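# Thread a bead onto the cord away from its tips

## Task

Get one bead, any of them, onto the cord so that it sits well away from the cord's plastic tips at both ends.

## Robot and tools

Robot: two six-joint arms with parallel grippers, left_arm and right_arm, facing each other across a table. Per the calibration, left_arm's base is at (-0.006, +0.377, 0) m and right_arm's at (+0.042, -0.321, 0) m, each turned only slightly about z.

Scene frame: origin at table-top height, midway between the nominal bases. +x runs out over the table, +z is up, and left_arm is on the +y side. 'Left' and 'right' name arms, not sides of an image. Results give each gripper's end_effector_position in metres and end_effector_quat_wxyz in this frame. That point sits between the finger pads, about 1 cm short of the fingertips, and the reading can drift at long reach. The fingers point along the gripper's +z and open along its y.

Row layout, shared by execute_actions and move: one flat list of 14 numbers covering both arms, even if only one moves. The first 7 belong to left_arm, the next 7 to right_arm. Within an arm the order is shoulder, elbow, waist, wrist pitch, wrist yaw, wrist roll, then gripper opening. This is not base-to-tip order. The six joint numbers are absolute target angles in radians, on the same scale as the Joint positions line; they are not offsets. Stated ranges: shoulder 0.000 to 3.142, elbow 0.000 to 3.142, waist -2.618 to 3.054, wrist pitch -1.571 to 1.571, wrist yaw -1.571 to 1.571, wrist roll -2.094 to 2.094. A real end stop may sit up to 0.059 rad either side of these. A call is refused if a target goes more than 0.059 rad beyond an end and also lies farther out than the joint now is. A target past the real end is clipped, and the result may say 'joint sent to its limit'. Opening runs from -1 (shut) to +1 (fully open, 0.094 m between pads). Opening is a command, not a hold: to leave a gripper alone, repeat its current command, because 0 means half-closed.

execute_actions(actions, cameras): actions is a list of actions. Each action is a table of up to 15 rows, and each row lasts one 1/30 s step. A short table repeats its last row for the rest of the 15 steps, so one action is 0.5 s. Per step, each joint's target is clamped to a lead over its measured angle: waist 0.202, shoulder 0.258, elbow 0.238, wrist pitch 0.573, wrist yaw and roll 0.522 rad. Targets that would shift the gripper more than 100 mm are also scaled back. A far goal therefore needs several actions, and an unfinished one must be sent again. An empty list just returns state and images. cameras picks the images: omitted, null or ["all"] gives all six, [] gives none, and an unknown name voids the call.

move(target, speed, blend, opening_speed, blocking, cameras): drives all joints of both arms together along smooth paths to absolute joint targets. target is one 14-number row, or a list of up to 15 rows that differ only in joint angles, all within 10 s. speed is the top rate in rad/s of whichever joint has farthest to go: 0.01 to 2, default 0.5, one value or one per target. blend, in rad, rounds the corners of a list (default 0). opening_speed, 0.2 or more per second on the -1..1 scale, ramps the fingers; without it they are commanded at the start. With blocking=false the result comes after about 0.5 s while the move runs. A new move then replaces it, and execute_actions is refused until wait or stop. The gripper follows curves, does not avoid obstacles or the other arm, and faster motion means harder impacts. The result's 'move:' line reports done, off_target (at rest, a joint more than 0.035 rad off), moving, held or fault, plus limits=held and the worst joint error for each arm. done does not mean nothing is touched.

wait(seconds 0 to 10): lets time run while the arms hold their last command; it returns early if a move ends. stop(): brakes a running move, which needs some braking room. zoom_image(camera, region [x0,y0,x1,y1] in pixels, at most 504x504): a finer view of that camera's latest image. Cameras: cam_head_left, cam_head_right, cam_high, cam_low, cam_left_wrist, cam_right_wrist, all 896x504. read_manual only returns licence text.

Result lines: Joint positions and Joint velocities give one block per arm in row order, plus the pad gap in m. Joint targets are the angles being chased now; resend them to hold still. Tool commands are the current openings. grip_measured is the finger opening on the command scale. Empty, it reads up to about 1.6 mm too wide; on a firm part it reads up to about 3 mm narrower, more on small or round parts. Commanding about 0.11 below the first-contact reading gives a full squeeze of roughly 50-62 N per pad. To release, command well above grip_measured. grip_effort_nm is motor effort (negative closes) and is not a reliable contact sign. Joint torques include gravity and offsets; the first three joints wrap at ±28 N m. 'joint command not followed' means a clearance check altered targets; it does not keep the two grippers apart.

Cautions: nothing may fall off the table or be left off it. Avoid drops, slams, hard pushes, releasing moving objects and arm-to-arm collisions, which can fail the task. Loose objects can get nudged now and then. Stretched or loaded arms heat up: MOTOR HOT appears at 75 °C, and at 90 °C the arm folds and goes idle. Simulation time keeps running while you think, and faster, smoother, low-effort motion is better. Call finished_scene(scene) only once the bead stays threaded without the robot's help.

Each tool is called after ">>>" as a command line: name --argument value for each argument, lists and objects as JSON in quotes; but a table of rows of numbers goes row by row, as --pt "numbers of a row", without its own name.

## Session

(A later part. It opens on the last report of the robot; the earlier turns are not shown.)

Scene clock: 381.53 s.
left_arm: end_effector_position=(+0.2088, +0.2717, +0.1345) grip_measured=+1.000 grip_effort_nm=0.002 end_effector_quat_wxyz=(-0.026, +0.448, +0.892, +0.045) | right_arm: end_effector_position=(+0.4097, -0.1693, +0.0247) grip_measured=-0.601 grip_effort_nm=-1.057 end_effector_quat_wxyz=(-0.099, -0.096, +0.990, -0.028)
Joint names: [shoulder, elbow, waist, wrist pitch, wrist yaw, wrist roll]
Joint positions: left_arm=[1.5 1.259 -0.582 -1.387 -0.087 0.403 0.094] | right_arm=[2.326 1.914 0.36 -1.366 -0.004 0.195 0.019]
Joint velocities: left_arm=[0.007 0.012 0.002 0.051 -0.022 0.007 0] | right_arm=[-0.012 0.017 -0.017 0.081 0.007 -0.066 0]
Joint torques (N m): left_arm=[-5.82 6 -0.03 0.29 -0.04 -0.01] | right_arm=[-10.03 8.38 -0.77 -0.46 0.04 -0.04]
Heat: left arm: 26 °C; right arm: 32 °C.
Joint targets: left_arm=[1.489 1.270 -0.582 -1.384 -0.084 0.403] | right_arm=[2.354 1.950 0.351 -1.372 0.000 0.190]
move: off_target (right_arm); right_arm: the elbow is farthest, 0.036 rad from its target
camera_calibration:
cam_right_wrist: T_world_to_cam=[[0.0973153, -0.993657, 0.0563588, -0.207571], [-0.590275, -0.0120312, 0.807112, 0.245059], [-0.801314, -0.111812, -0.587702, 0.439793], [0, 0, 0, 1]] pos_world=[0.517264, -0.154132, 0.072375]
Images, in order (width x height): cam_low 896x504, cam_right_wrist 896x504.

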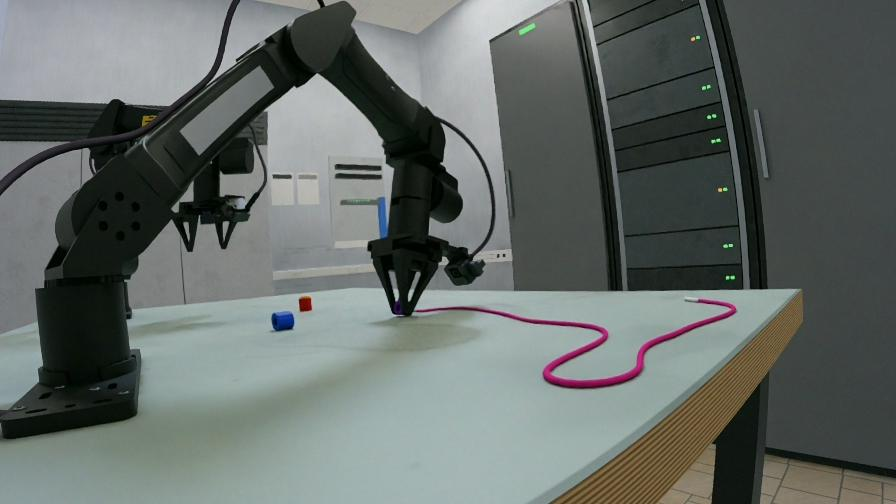

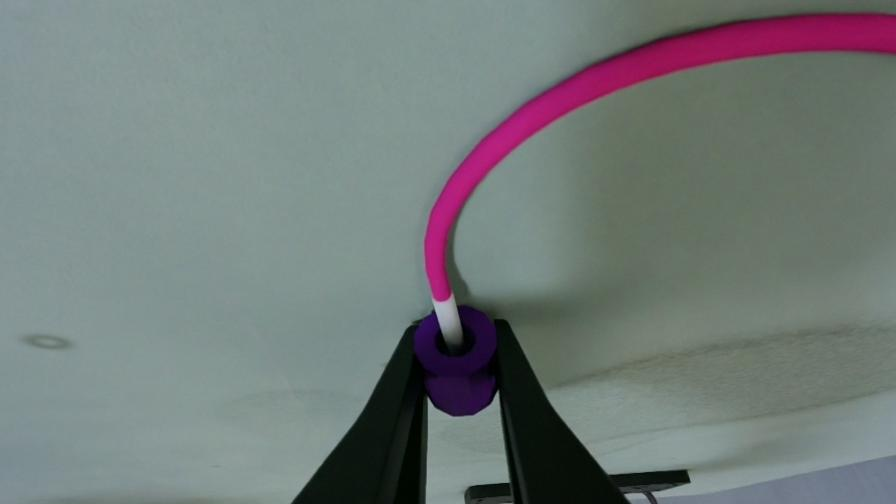

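>>> move --target '[1.489,1.270,-0.582,-1.384,-0.084,0.403,1, 1.945,1.332,0.405,-0.955,0,0.30,-0.62]' --cameras '["cam_right_wrist"]' --speed 0.25

>>> move --target '[1.489,1.270,-0.582,-1.384,-0.084,0.403,1, 1.945,1.332,0.405,-0.955,0,0.30,0.2]' --cameras '[]' --opening_speed 1.5

>>> move --target '[1.489,1.270,-0.582,-1.384,-0.084,0.403,1, 2.08,1.75,0.36,-1.24,0,0.30,0.2]' --cameras '["cam_right_wrist","cam_high","cam_low"]' --speed 0.4

Scene clock: 461.83 s.
left_arm: end_effector_position=(+0.2088, +0.2717, +0.1345) grip_measured=+1.000 grip_effort_nm=0.002 end_effector_quat_wxyz=(-0.026, +0.448, +0.892, +0.045) | right_arm: end_effector_position=(+0.3638, -0.1747, +0.0215) grip_measured=-0.601 grip_effort_nm=-1.057 end_effector_quat_wxyz=(-0.008, -0.065, +0.998, -0.001)
Joint names: [shoulder, elbow, waist, wrist pitch, wrist yaw, wrist roll]
Joint positions: left_arm=[1.5 1.259 -0.582 -1.387 -0.087 0.403 0.094] | right_arm=[1.972 1.359 0.395 -0.973 -0.004 0.294 0.019]
Joint velocities: left_arm=[-0.002 -0.012 -0.002 0.081 -0.037 0.022 0] | right_arm=[-0.007 0.022 -0.022 -0.037 -0.037 -0.022 0]
Joint torques (N m): left_arm=[-5.83 5.98 -0.05 0.29 -0.04 -0.01] | right_arm=[-11.44 3.6 0.88 0.18 0.02 0.03]
Heat: left arm: 26 °C; right arm: 31 °C.
Joint targets: left_arm=[1.489 1.270 -0.582 -1.384 -0.084 0.403] | right_arm=[1.945 1.332 0.405 -0.955 0.000 0.300]
move: done
camera_calibration:
cam_right_wrist: T_world_to_cam=[[0.0282705, -0.999597, 0.00246794, -0.183007], [-0.726065, -0.0188374, 0.687368, 0.271219], [-0.687044, -0.0212241, -0.726305, 0.377707], [0, 0, 0, 1]] pos_world=[0.461598, -0.169808, 0.0883556]
Images, in order (width x height): cam_right_wrist 896x504.

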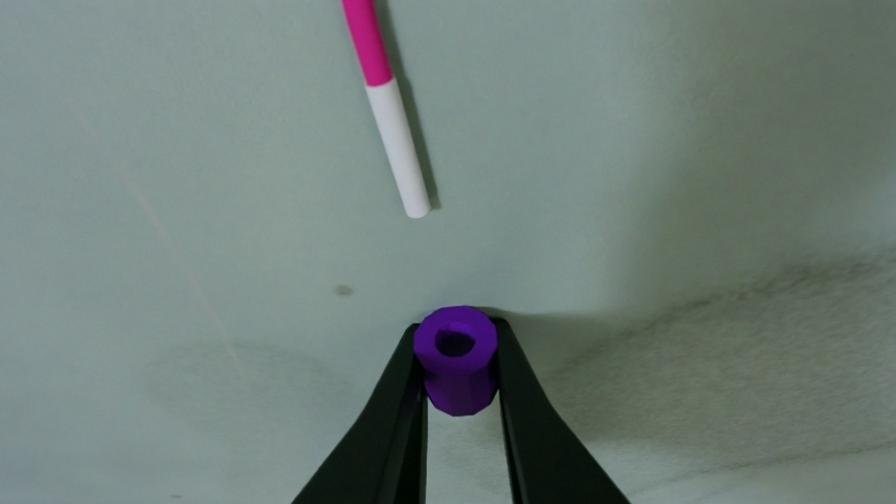

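Scene clock: 462.63 s.
left_arm: end_effector_position=(+0.2088, +0.2717, +0.1345) grip_measured=+1.000 grip_effort_nm=0.002 end_effector_quat_wxyz=(-0.026, +0.448, +0.892, +0.045) | right_arm: end_effector_position=(+0.3638, -0.1752, +0.0218) grip_measured=+0.197 grip_effort_nm=0.144 end_effector_quat_wxyz=(-0.007, -0.064, +0.998, -0.002)
Joint names: [shoulder, elbow, waist, wrist pitch, wrist yaw, wrist roll]
Joint positions: left_arm=[1.5 1.259 -0.582 -1.387 -0.087 0.403 0.094] | right_arm=[1.97 1.358 0.395 -0.973 -0.001 0.295 0.056]
Joint velocities: left_arm=[0.032 -0.012 0.007 -0.007 0.037 -0.022 0] | right_arm=[0.002 0.007 -0.022 -0.051 -0.037 -0.022 -0.001]
Joint torques (N m): left_arm=[-5.83 5.98 -0.03 0.29 -0.04 -0.01] | right_arm=[-11.28 3.73 0.81 0.15 0.01 0.05]
Heat: left arm: 26 °C; right arm: 31 °C.
Joint targets: left_arm=[1.489 1.270 -0.582 -1.384 -0.084 0.403] | right_arm=[1.945 1.332 0.405 -0.955 0.000 0.300]
move: done
No camera images: "cameras" was empty.

Scene clock: 464.37 s.
left_arm: end_effector_position=(+0.2088, +0.2717, +0.1345) grip_measured=+1.000 grip_effort_nm=0.002 end_effector_quat_wxyz=(-0.026, +0.448, +0.892, +0.045) | right_arm: end_effector_position=(+0.4054, -0.1688, +0.0765) grip_measured=+0.197 grip_effort_nm=0.129 end_effector_quat_wxyz=(+0.000, -0.049, +0.999, +0.001)
Joint names: [shoulder, elbow, waist, wrist pitch, wrist yaw, wrist roll]
Joint positions: left_arm=[1.5 1.259 -0.582 -1.387 -0.087 0.403 0.094] | right_arm=[2.06 1.713 0.367 -1.225 -0.001 0.295 0.056]
Joint velocities: left_arm=[-0.007 -0.007 -0.012 0.007 0.007 -0.051 0] | right_arm=[-0.002 -0.002 0.022 -0.007 0.037 0.081 0.001]
Joint torques (N m): left_arm=[-5.83 5.98 -0.05 0.29 -0.04 -0.01] | right_arm=[-8.96 8.83 -0.7 -0.15 0 0.05]
Heat: left arm: 26 °C; right arm: 31 °C.
Joint targets: left_arm=[1.489 1.270 -0.582 -1.384 -0.084 0.403] | right_arm=[2.080 1.750 0.360 -1.240 0.000 0.300]
move: off_target (right_arm); right_arm: the elbow is farthest, 0.037 rad from its target
camera_calibration:
cam_right_wrist: T_world_to_cam=[[-0.00185517, -0.999998, -0.000991195, -0.166016], [-0.736036, 0.000694492, 0.676943, 0.27185], [-0.67694, 0.0019854, -0.736035, 0.446932], [0, 0, 0, 1]] pos_world=[0.502329, -0.167092, 0.144766]
Images, in order (width x height): cam_high 896x504, cam_low 896x504, cam_right_wrist 896x504.

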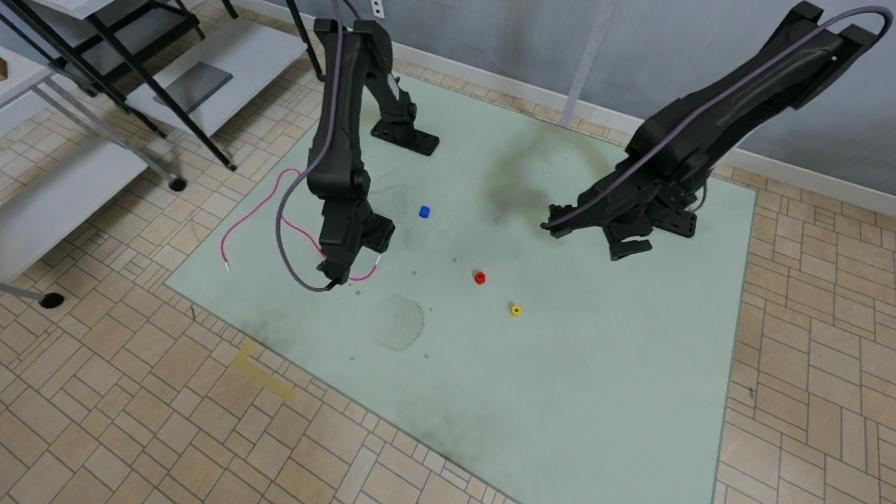

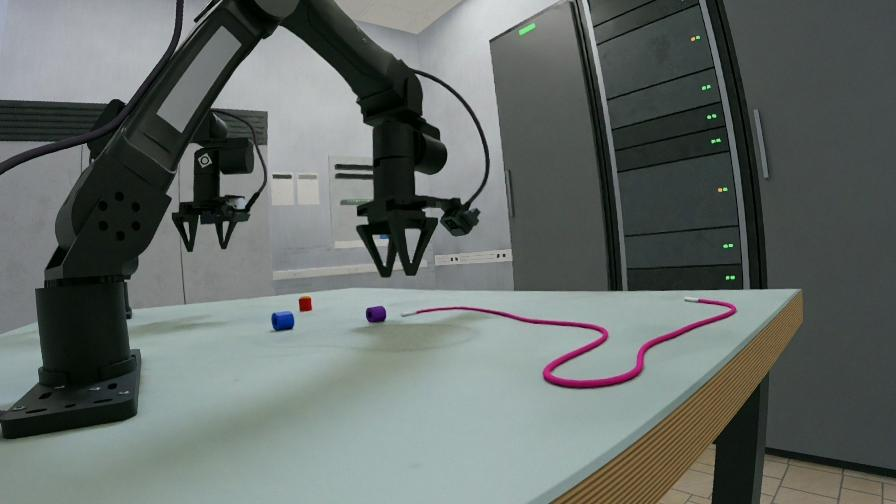

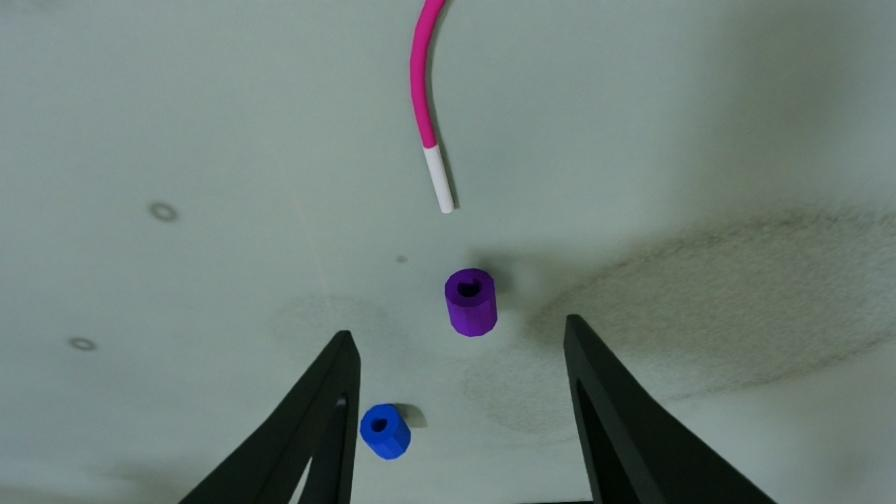

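>>> move --target '[1.489,1.270,-0.582,-1.384,-0.084,0.403,1, 2.295,1.977,0.35,-1.25,0,0.40,0.1]' --cameras '["cam_right_wrist"]' --speed 0.4

Scene clock: 489.97 s.
left_arm: end_effector_position=(+0.2088, +0.2717, +0.1345) grip_measured=+1.000 grip_effort_nm=0.007 end_effector_quat_wxyz=(-0.026, +0.448, +0.892, +0.045) | right_arm: end_effector_position=(+0.4481, -0.1537, +0.0457) grip_measured=+0.103 grip_effort_nm=-0.183 end_effector_quat_wxyz=(-0.004, +0.003, +1.000, -0.001)
Joint names: [shoulder, elbow, waist, wrist pitch, wrist yaw, wrist roll]
Joint positions: left_arm=[1.5 1.259 -0.582 -1.387 -0.087 0.403 0.094] | right_arm=[2.276 1.935 0.361 -1.238 -0.001 0.394 0.052]
Joint velocities: left_arm=[-0.012 -0.012 0.002 0.022 0.007 0.037 0] | right_arm=[-0.042 -0.012 -0.007 -0.007 -0.022 -0.037 0]
Joint torques (N m): left_arm=[-5.82 6 -0.03 0.28 -0.03 -0.01] | right_arm=[-10.73 9.24 -0.98 -0.14 0 0.05]
Heat: left arm: 26 °C; right arm: 32 °C.
Joint targets: left_arm=[1.489 1.270 -0.582 -1.384 -0.084 0.403] | right_arm=[2.295 1.977 0.350 -1.250 0.000 0.400]
move: off_target (right_arm); right_arm: the elbow is farthest, 0.042 rad from its target
camera_calibration:
cam_right_wrist: T_world_to_cam=[[-0.106171, -0.994344, 0.00290933, -0.103463], [-0.726833, 0.0796038, 0.682186, 0.331919], [-0.678559, 0.0703141, -0.731173, 0.464189], [0, 0, 0, 1]] pos_world=[0.545244, -0.161939, 0.113273]
Images, in order (width x height): cam_right_wrist 896x504.

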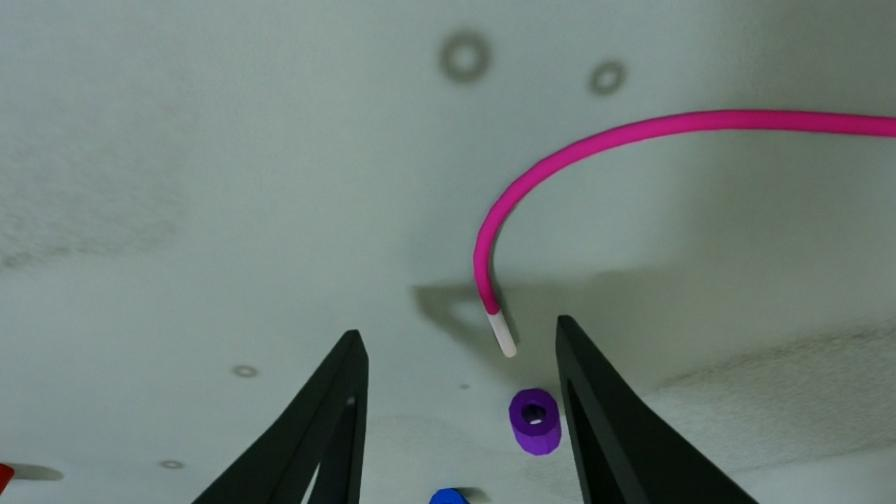

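>>> move --target '[1.489,1.270,-0.582,-1.384,-0.084,0.403,1, 2.305,1.88,0.332,-1.15,0,0.38,0.1]' --cameras '["cam_right_wrist","cam_low"]' --speed 0.2

>>> zoom_image --camera "cam_low" --region '[360, 250, 500, 350]'

Scene clock: 504.23 s.
left_arm: end_effector_position=(+0.2088, +0.2717, +0.1345) grip_measured=+1.000 grip_effort_nm=0.002 end_effector_quat_wxyz=(-0.026, +0.448, +0.892, +0.045) | right_arm: end_effector_position=(+0.4563, -0.1612, +0.0325) grip_measured=+0.103 grip_effort_nm=-0.183 end_effector_quat_wxyz=(+0.004, +0.009, +1.000, +0.002)
Joint names: [shoulder, elbow, waist, wrist pitch, wrist yaw, wrist roll]
Joint positions: left_arm=[1.5 1.259 -0.582 -1.387 -0.087 0.403 0.094] | right_arm=[2.285 1.897 0.339 -1.173 -0.001 0.385 0.052]
Joint velocities: left_arm=[-0.002 -0.002 0.002 -0.037 0.037 0.037 0] | right_arm=[-0.002 0.012 -0.002 -0.051 -0.037 0.022 0]
Joint torques (N m): left_arm=[-5.81 5.98 -0.05 0.29 -0.03 -0.01] | right_arm=[-10.77 4.71 -0.59 0.23 0.02 -0.04]
Heat: left arm: 26 °C; right arm: 31 °C.
Joint targets: left_arm=[1.489 1.270 -0.582 -1.384 -0.084 0.403] | right_arm=[2.305 1.880 0.332 -1.150 0.000 0.380]
move: done
camera_calibration:
cam_right_wrist: T_world_to_cam=[[-0.119415, -0.992829, -0.00553609, -0.103414], [-0.737017, 0.084908, 0.670519, 0.353364], [-0.665241, 0.0841505, -0.741871, 0.457099], [0, 0, 0, 1]] pos_world=[0.552167, -0.171141, 0.101598]
Images, in order (width x height): cam_low 896x504, cam_right_wrist 896x504.

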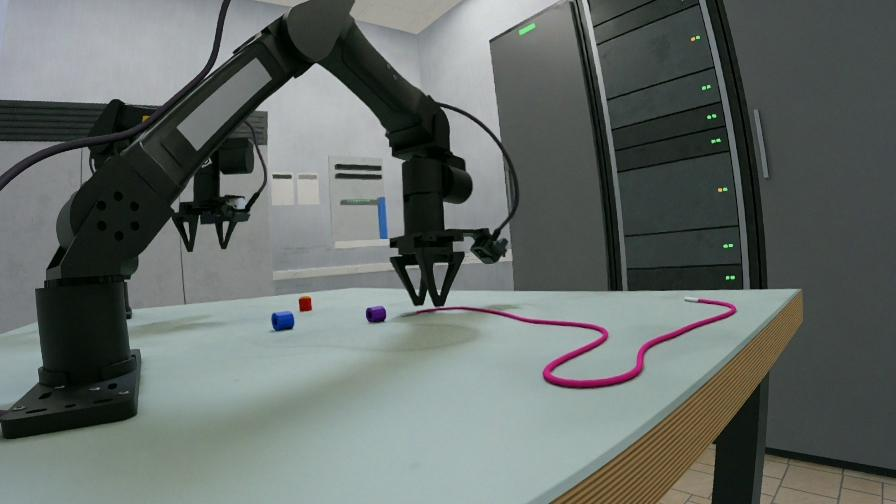

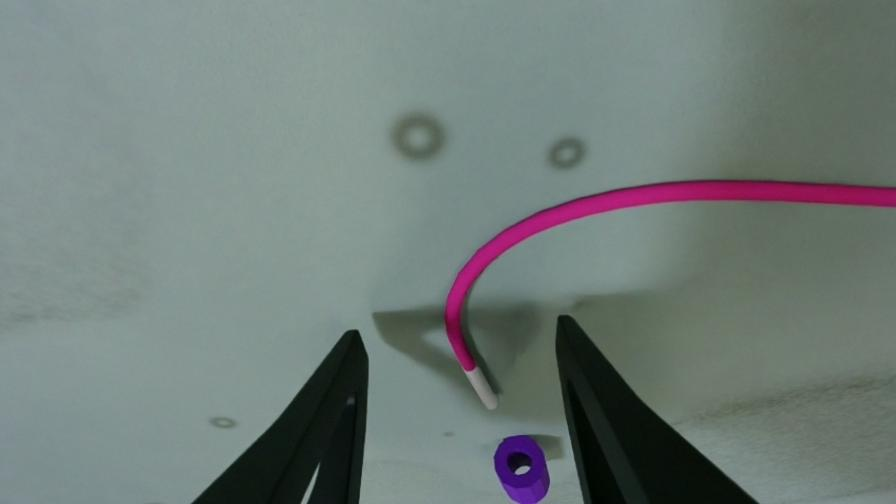

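Scaled by 3.600 from the camera's 896x504 image, which has a finer 1280x720 frame.

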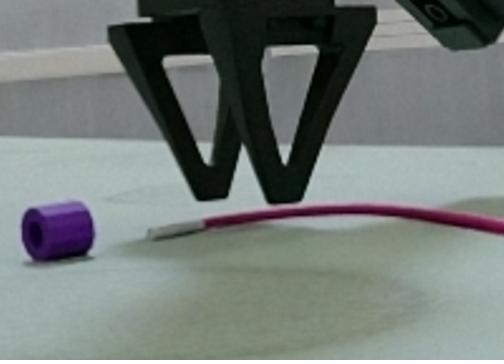

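>>> move --target '[1.489,1.270,-0.582,-1.384,-0.084,0.403,1, 2.300,1.828,0.357,-1.112,0,0.275,0.1]' --cameras '["cam_right_wrist","cam_low"]' --speed 0.15

>>> zoom_image --camera "cam_low" --region '[360, 250, 500, 350]'

Scene clock: 520.30 s.
left_arm: end_effector_position=(+0.2088, +0.2717, +0.1345) grip_measured=+1.000 grip_effort_nm=0.007 end_effector_quat_wxyz=(-0.026, +0.448, +0.892, +0.045) | right_arm: end_effector_position=(+0.4537, -0.1618, +0.0243) grip_measured=+0.103 grip_effort_nm=-0.164 end_effector_quat_wxyz=(+0.002, -0.043, +0.999, +0.001)
Joint names: [shoulder, elbow, waist, wrist pitch, wrist yaw, wrist roll]
Joint positions: left_arm=[1.5 1.259 -0.582 -1.387 -0.087 0.403 0.094] | right_arm=[2.285 1.864 0.34 -1.146 0 0.281 0.052]
Joint velocities: left_arm=[0.002 -0.002 -0.002 -0.007 -0.051 0.007 0] | right_arm=[-0.027 -0.022 -0.012 -0.007 0.066 -0.007 0]
Joint torques (N m): left_arm=[-5.82 6 -0.03 0.29 -0.03 -0.01] | right_arm=[-11.1 3.25 1.51 0.36 0 -0.05]
Heat: left arm: 26 °C; right arm: 33 °C.
Joint targets: left_arm=[1.489 1.270 -0.582 -1.384 -0.084 0.403] | right_arm=[2.300 1.828 0.357 -1.112 0.000 0.275]
move: off_target (right_arm); right_arm: the elbow is farthest, 0.036 rad from its target
camera_calibration:
cam_right_wrist: T_world_to_cam=[[-0.0144393, -0.999894, -0.00164727, -0.15331], [-0.739141, 0.00956427, 0.673482, 0.345674], [-0.673396, 0.0109422, -0.739201, 0.441143], [0, 0, 0, 1]] pos_world=[0.550352, -0.161427, 0.0930353]
Images, in order (width x height): cam_low 896x504, cam_right_wrist 896x504.

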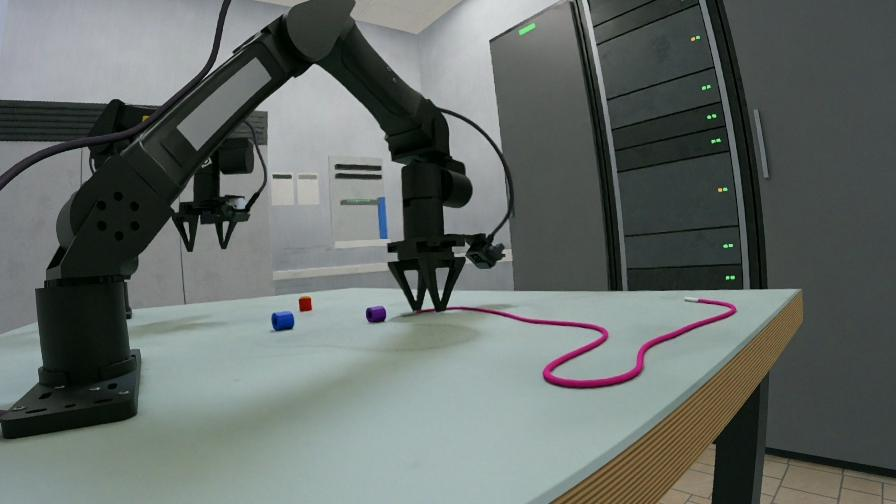

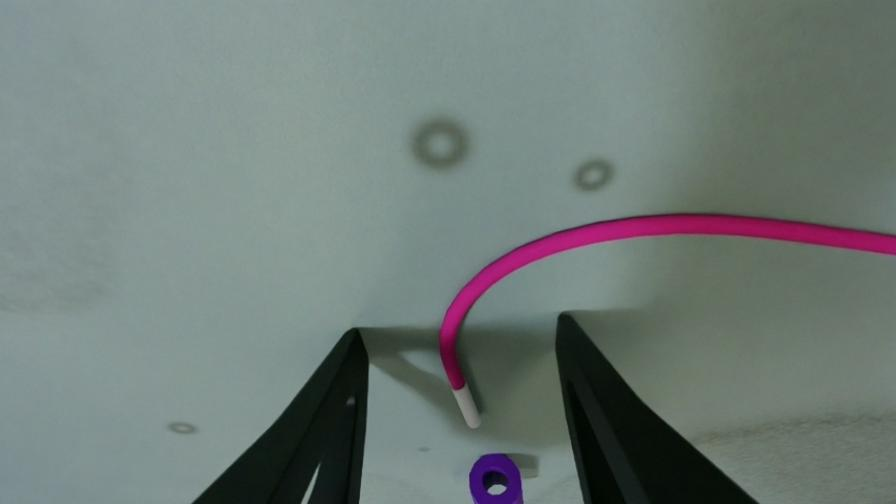

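Scaled by 3.600 from the camera's 896x504 image, which has a finer 1280x720 frame.

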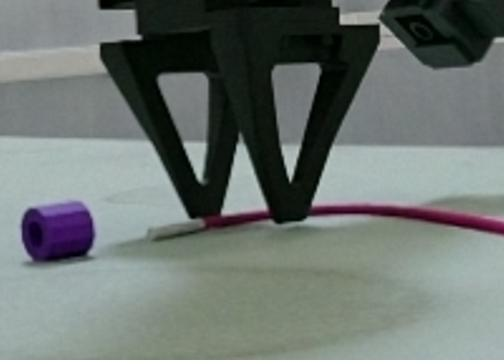

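>>> move --target '[1.489,1.270,-0.582,-1.384,-0.084,0.403,1, 2.253,1.790,0.370,-1.095,0,0.24,0.1]' --cameras '["cam_right_wrist","cam_low"]' --speed 0.15

>>> zoom_image --camera "cam_low" --region '[360, 250, 500, 350]'

Scene clock: 531.40 s.
left_arm: end_effector_position=(+0.2088, +0.2717, +0.1345) grip_measured=+1.000 grip_effort_nm=0.007 end_effector_quat_wxyz=(-0.026, +0.448, +0.892, +0.045) | right_arm: end_effector_position=(+0.4516, -0.1573, +0.0243) grip_measured=+0.103 grip_effort_nm=-0.164 end_effector_quat_wxyz=(+0.012, -0.067, +0.998, +0.001)
Joint names: [shoulder, elbow, waist, wrist pitch, wrist yaw, wrist roll]
Joint positions: left_arm=[1.5 1.259 -0.582 -1.387 -0.087 0.403 0.094] | right_arm=[2.263 1.826 0.353 -1.11 0.005 0.247 0.052]
Joint velocities: left_arm=[0.007 -0.022 0.002 -0.022 -0.037 0.037 0] | right_arm=[0.007 -0.022 -0.032 -0.051 -0.037 -0.007 0.001]
Joint torques (N m): left_arm=[-5.81 6 -0.03 0.29 -0.03 -0.01] | right_arm=[-12.77 3.3 1.5 0.23 -0.07 -0.06]
Heat: left arm: 26 °C; right arm: 34 °C.
Joint targets: left_arm=[1.489 1.270 -0.582 -1.384 -0.084 0.403] | right_arm=[2.253 1.790 0.370 -1.095 0.000 0.240]
move: off_target (right_arm); right_arm: the elbow is farthest, 0.036 rad from its target
camera_calibration:
cam_right_wrist: T_world_to_cam=[[0.0324594, -0.999466, -0.00375488, -0.169827], [-0.752542, -0.0269122, 0.657994, 0.344771], [-0.657744, -0.0185324, -0.753014, 0.42836], [0, 0, 0, 1]] pos_world=[0.546718, -0.152519, 0.0950662]
Images, in order (width x height): cam_low 896x504, cam_right_wrist 896x504.

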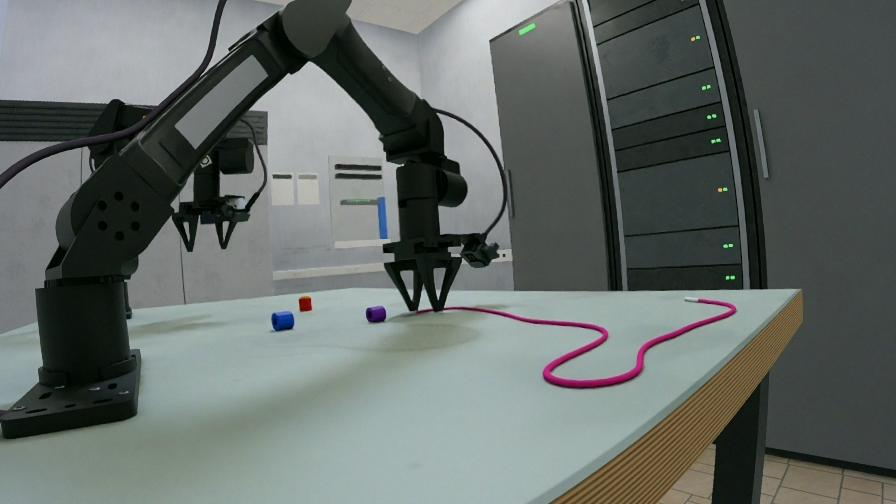

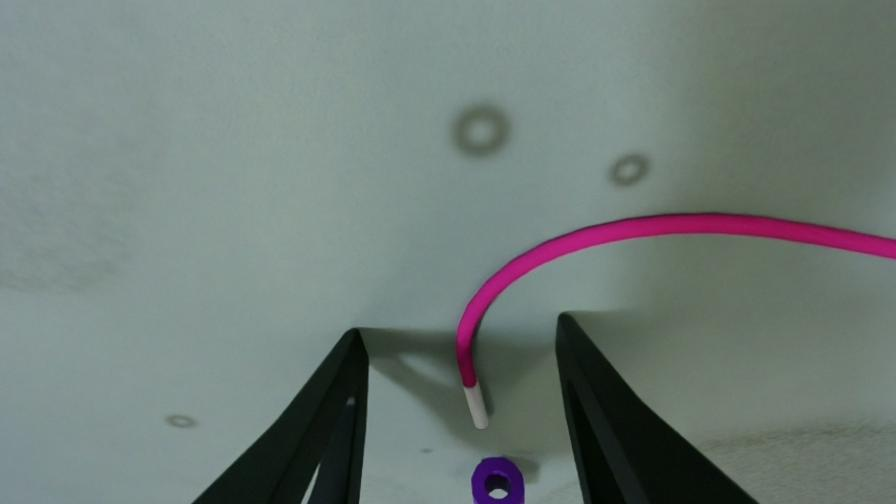

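Scaled by 3.600 from the camera's 896x504 image, which has a finer 1280x720 frame.

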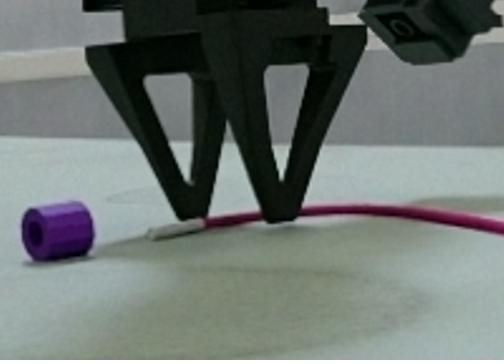

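>>> move --target '[1.489,1.270,-0.582,-1.384,-0.084,0.403,1, 2.245,1.757,0.370,-1.07,0,0.24,0.1]' --cameras '["cam_right_wrist","cam_low"]' --speed 0.15

>>> zoom_image --camera "cam_low" --region '[360, 250, 500, 350]'

Scene clock: 541.23 s.
left_arm: end_effector_position=(+0.2088, +0.2717, +0.1345) grip_measured=+1.000 grip_effort_nm=-0.002 end_effector_quat_wxyz=(-0.026, +0.448, +0.892, +0.045) | right_arm: end_effector_position=(+0.4515, -0.1573, +0.0240) grip_measured=+0.103 grip_effort_nm=-0.168 end_effector_quat_wxyz=(+0.020, -0.067, +0.998, +0.004)
Joint names: [shoulder, elbow, waist, wrist pitch, wrist yaw, wrist roll]
Joint positions: left_arm=[1.5 1.259 -0.582 -1.387 -0.087 0.403 0.094] | right_arm=[2.246 1.797 0.353 -1.081 0.005 0.246 0.052]
Joint velocities: left_arm=[0.002 -0.012 -0.022 -0.007 -0.022 0.007 0] | right_arm=[-0.007 0.002 -0.017 -0.066 0.066 0.051 -0.001]
Joint torques (N m): left_arm=[-5.83 5.98 -0.03 0.28 -0.03 -0.01] | right_arm=[-12.01 3.02 1.4 0.23 -0.05 -0.06]
Heat: left arm: 26 °C; right arm: 36 °C.
Joint targets: left_arm=[1.489 1.270 -0.582 -1.384 -0.084 0.403] | right_arm=[2.245 1.757 0.370 -1.070 0.000 0.240]
move: off_target (right_arm); right_arm: the elbow is farthest, 0.040 rad from its target
camera_calibration:
cam_right_wrist: T_world_to_cam=[[0.0336956, -0.999391, -0.00904453, -0.170292], [-0.761988, -0.0315451, 0.646822, 0.348711], [-0.646714, -0.0149032, -0.762587, 0.423839], [0, 0, 0, 1]] pos_world=[0.545555, -0.152871, 0.0961198]
Images, in order (width x height): cam_low 896x504, cam_right_wrist 896x504.

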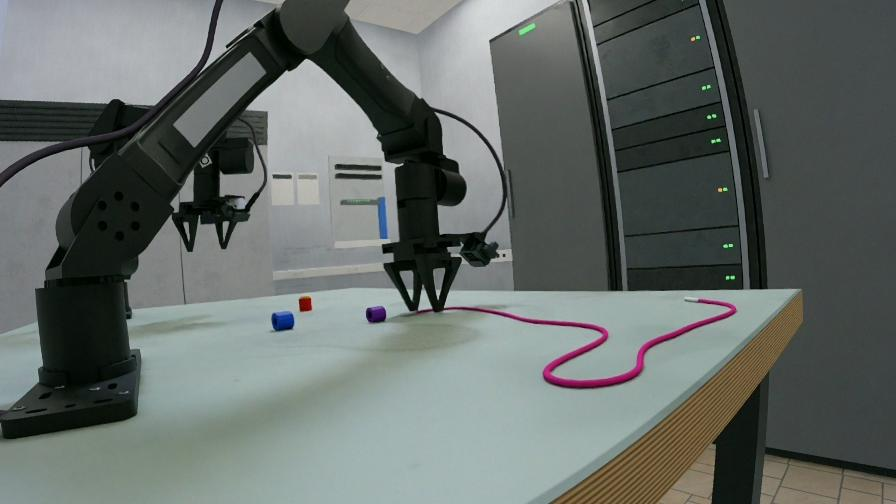

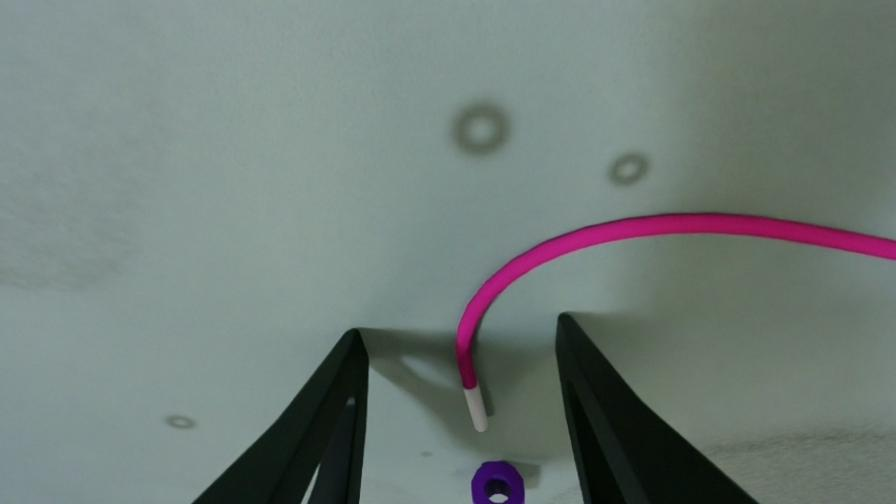

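Scaled by 3.600 from the camera's 896x504 image, which has a finer 1280x720 frame.

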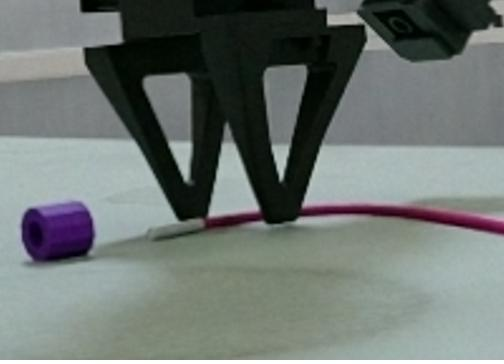

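>>> move --target '[1.489,1.270,-0.582,-1.384,-0.084,0.403,1, 2.255,1.800,0.370,-1.10,0,0.24,0.1]' --cameras '[]' --speed 0.15

>>> move --target '[1.489,1.270,-0.582,-1.384,-0.084,0.403,1, 2.255,1.805,0.362,-1.10,0,0.24,-1]' --cameras '["cam_right_wrist","cam_low"]' --opening_speed 0.8

>>> zoom_image --camera "cam_low" --region '[360, 250, 500, 350]'

Scene clock: 547.80 s.
left_arm: end_effector_position=(+0.2088, +0.2717, +0.1345) grip_measured=+1.000 grip_effort_nm=0.002 end_effector_quat_wxyz=(-0.026, +0.448, +0.892, +0.045) | right_arm: end_effector_position=(+0.4514, -0.1573, +0.0240) grip_measured=+0.103 grip_effort_nm=-0.168 end_effector_quat_wxyz=(+0.020, -0.067, +0.998, +0.004)
Joint names: [shoulder, elbow, waist, wrist pitch, wrist yaw, wrist roll]
Joint positions: left_arm=[1.5 1.259 -0.582 -1.387 -0.087 0.403 0.094] | right_arm=[2.246 1.797 0.353 -1.081 0.005 0.246 0.052]
Joint velocities: left_arm=[0.002 -0.012 -0.002 0.066 0.037 -0.066 0] | right_arm=[0.002 -0.002 -0.007 -0.007 0.022 -0.007 -0.001]
Joint torques (N m): left_arm=[-5.83 5.97 -0.03 0.29 -0.03 -0.01] | right_arm=[-11.23 6.2 1.5 -0.1 -0.06 -0.06]
Heat: left arm: 26 °C; right arm: 36 °C.
Joint targets: left_arm=[1.489 1.270 -0.582 -1.384 -0.084 0.403] | right_arm=[2.255 1.800 0.370 -1.100 0.000 0.240]
move: done
No camera images: "cameras" was empty.

Scene clock: 549.40 s.
left_arm: end_effector_position=(+0.2088, +0.2717, +0.1345) grip_measured=+1.000 grip_effort_nm=0.002 end_effector_quat_wxyz=(-0.026, +0.448, +0.892, +0.045) | right_arm: end_effector_position=(+0.4498, -0.1534, +0.0240) grip_measured=-0.955 grip_effort_nm=-1.048 end_effector_quat_wxyz=(+0.018, -0.070, +0.997, +0.009)
Joint names: [shoulder, elbow, waist, wrist pitch, wrist yaw, wrist roll]
Joint positions: left_arm=[1.5 1.259 -0.582 -1.387 -0.087 0.403 0.094] | right_arm=[2.246 1.797 0.358 -1.082 -0.007 0.245 0.002]
Joint velocities: left_arm=[0.002 -0.002 0.012 0.007 -0.022 -0.037 0] | right_arm=[0.007 0.002 -0.007 0.022 0.007 -0.037 0]
Joint torques (N m): left_arm=[-5.82 5.98 -0.03 0.29 -0.03 0] | right_arm=[-11.25 6.56 0.35 -0.09 0.04 -0.03]
Heat: left arm: 26 °C; right arm: 36 °C.
Joint targets: left_arm=[1.489 1.270 -0.582 -1.384 -0.084 0.403] | right_arm=[2.255 1.805 0.362 -1.100 0.000 0.240]
move: done
camera_calibration:
cam_right_wrist: T_world_to_cam=[[0.0405635, -0.998984, -0.0196153, -0.169151], [-0.758743, -0.0435701, 0.649932, 0.344083], [-0.650126, -0.0114805, -0.759739, 0.424805], [0, 0, 0, 1]] pos_world=[0.544108, -0.149111, 0.095793]
Images, in order (width x height): cam_low 896x504, cam_right_wrist 896x504.

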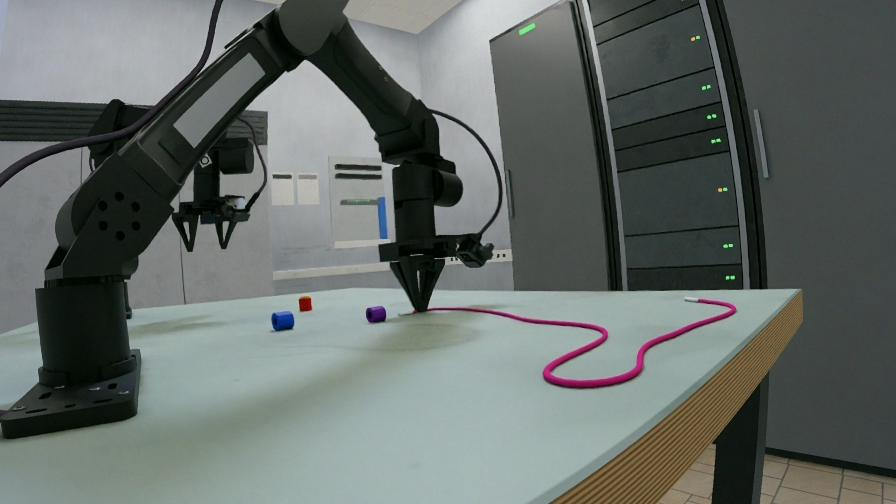

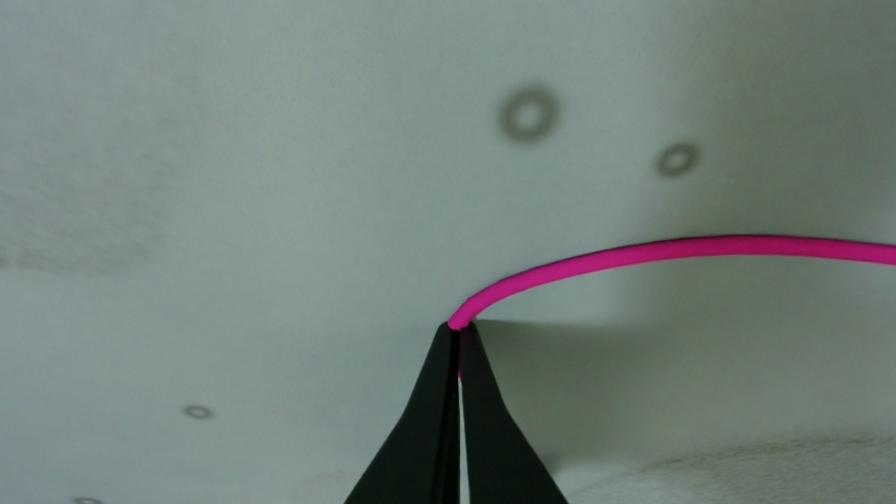

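Scaled by 3.600 from the camera's 896x504 image, which has a finer 1280x720 frame.

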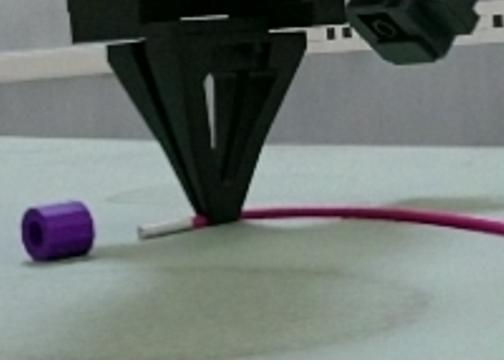

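>>> move --pt "1.489 1.270 -0.582 -1.384 -0.084 0.403 1 2.15 1.95 0.36 -1.37 0 0.24 -1" --pt "1.489 1.270 -0.582 -1.384 -0.084 0.403 1 1.53 0.357 0.75 1.17 0 0 -1" --speed '[0.3,0.5]'

>>> zoom_image --camera "cam_high" --region '[200, 100, 560, 350]'

Scene clock: 628.03 s.
left_arm: end_effector_position=(+0.2088, +0.2717, +0.1345) grip_measured=+1.000 grip_effort_nm=0.002 end_effector_quat_wxyz=(-0.026, +0.448, +0.892, +0.045) | right_arm: end_effector_position=(+0.3367, -0.0325, +0.1678) grip_measured=-0.955 grip_effort_nm=-1.057 end_effector_quat_wxyz=(+0.640, -0.271, +0.669, +0.264)
Joint names: [shoulder, elbow, waist, wrist pitch, wrist yaw, wrist roll]
Joint positions: left_arm=[1.5 1.259 -0.582 -1.387 -0.087 0.403 0.094] | right_arm=[1.559 0.374 0.742 1.143 -0.007 0.006 0.002]
Joint velocities: left_arm=[0.002 0.002 -0.007 -0.066 -0.022 0.051 0] | right_arm=[0.007 -0.007 -0.002 -0.051 0.066 0.007 0.001]
Joint torques (N m): left_arm=[-5.82 5.98 -0.03 0.29 -0.03 -0.01] | right_arm=[-7.35 4 0.7 2.07 0.05 -0.05]
Heat: left arm: 26 °C; right arm: 36 °C.
Joint targets: left_arm=[1.489 1.270 -0.582 -1.384 -0.084 0.403] | right_arm=[1.530 0.357 0.750 1.170 0.000 0.000]
move: done
camera_calibration:
cam_right_wrist: T_world_to_cam=[[0.693405, -0.712562, -0.106978, -0.236722], [-0.559262, -0.438616, -0.70345, 0.31725], [0.45433, 0.547604, -0.702648, 0.098625], [0, 0, 0, 1]] pos_world=[0.296762, -0.0835357, 0.267144]

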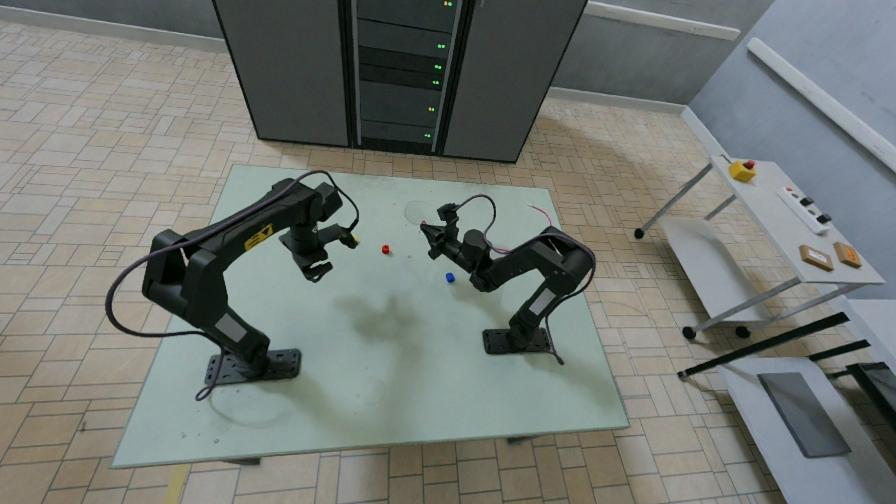

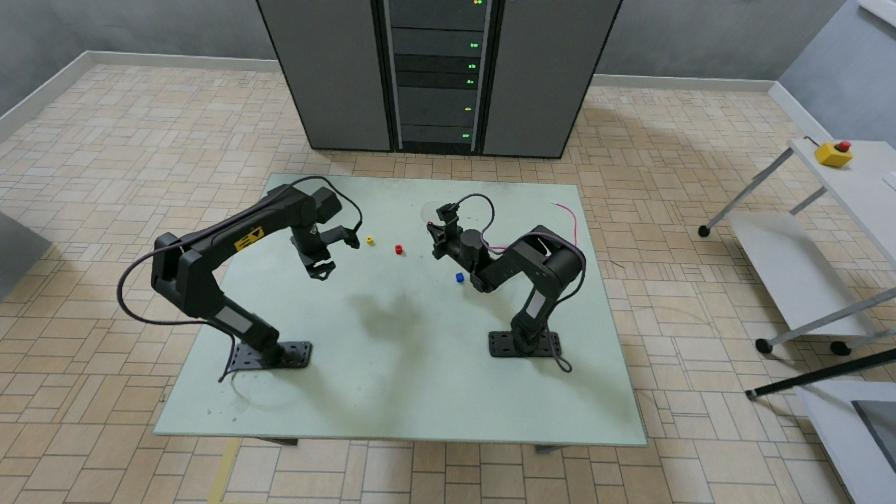

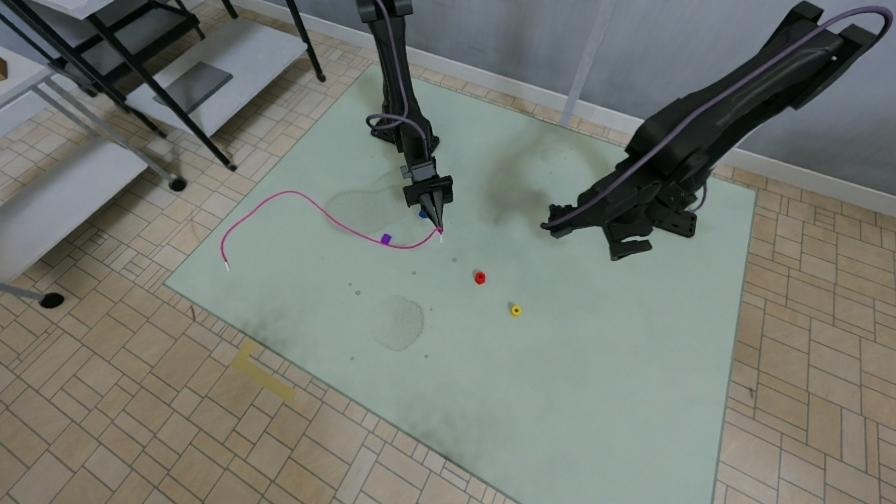

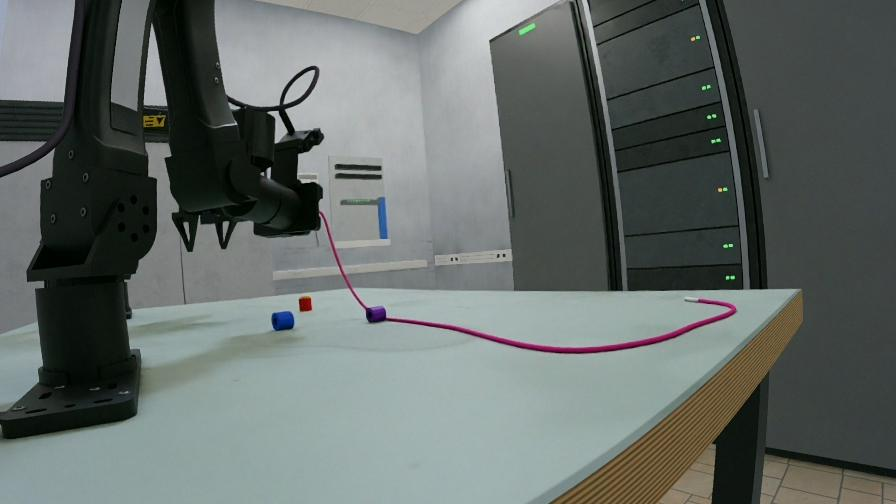

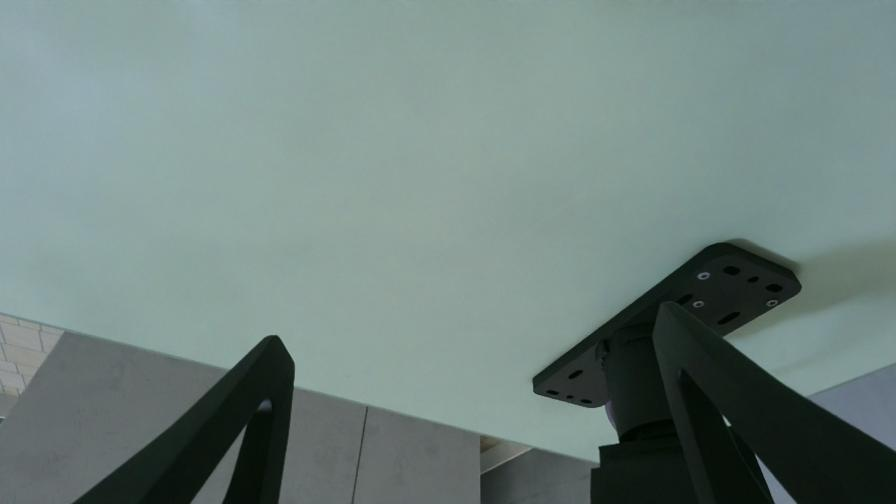

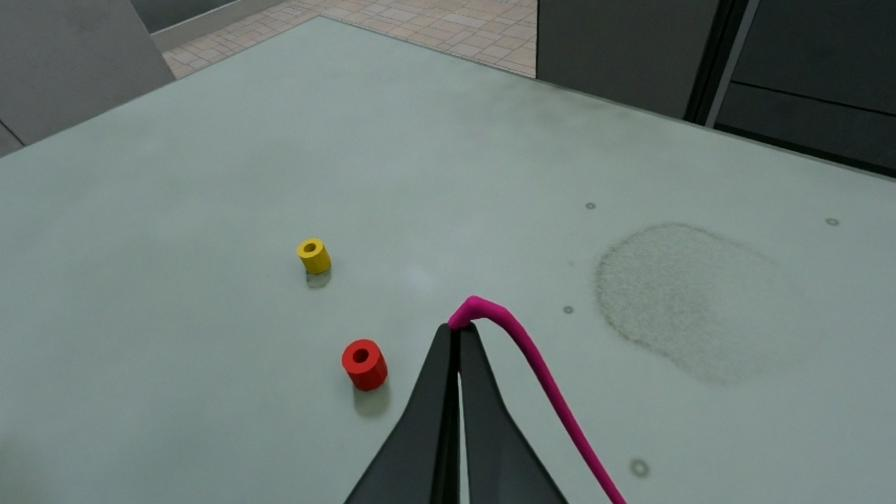

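Scaled by 1.400 from the camera's 896x504 image, which has a finer 1280x720 frame.

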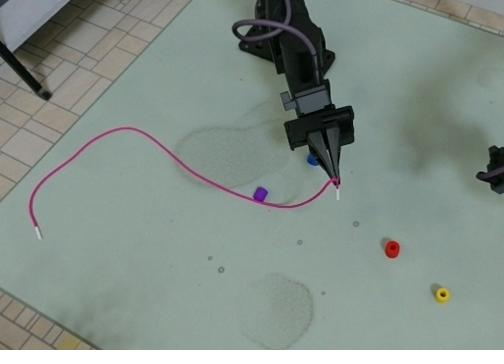

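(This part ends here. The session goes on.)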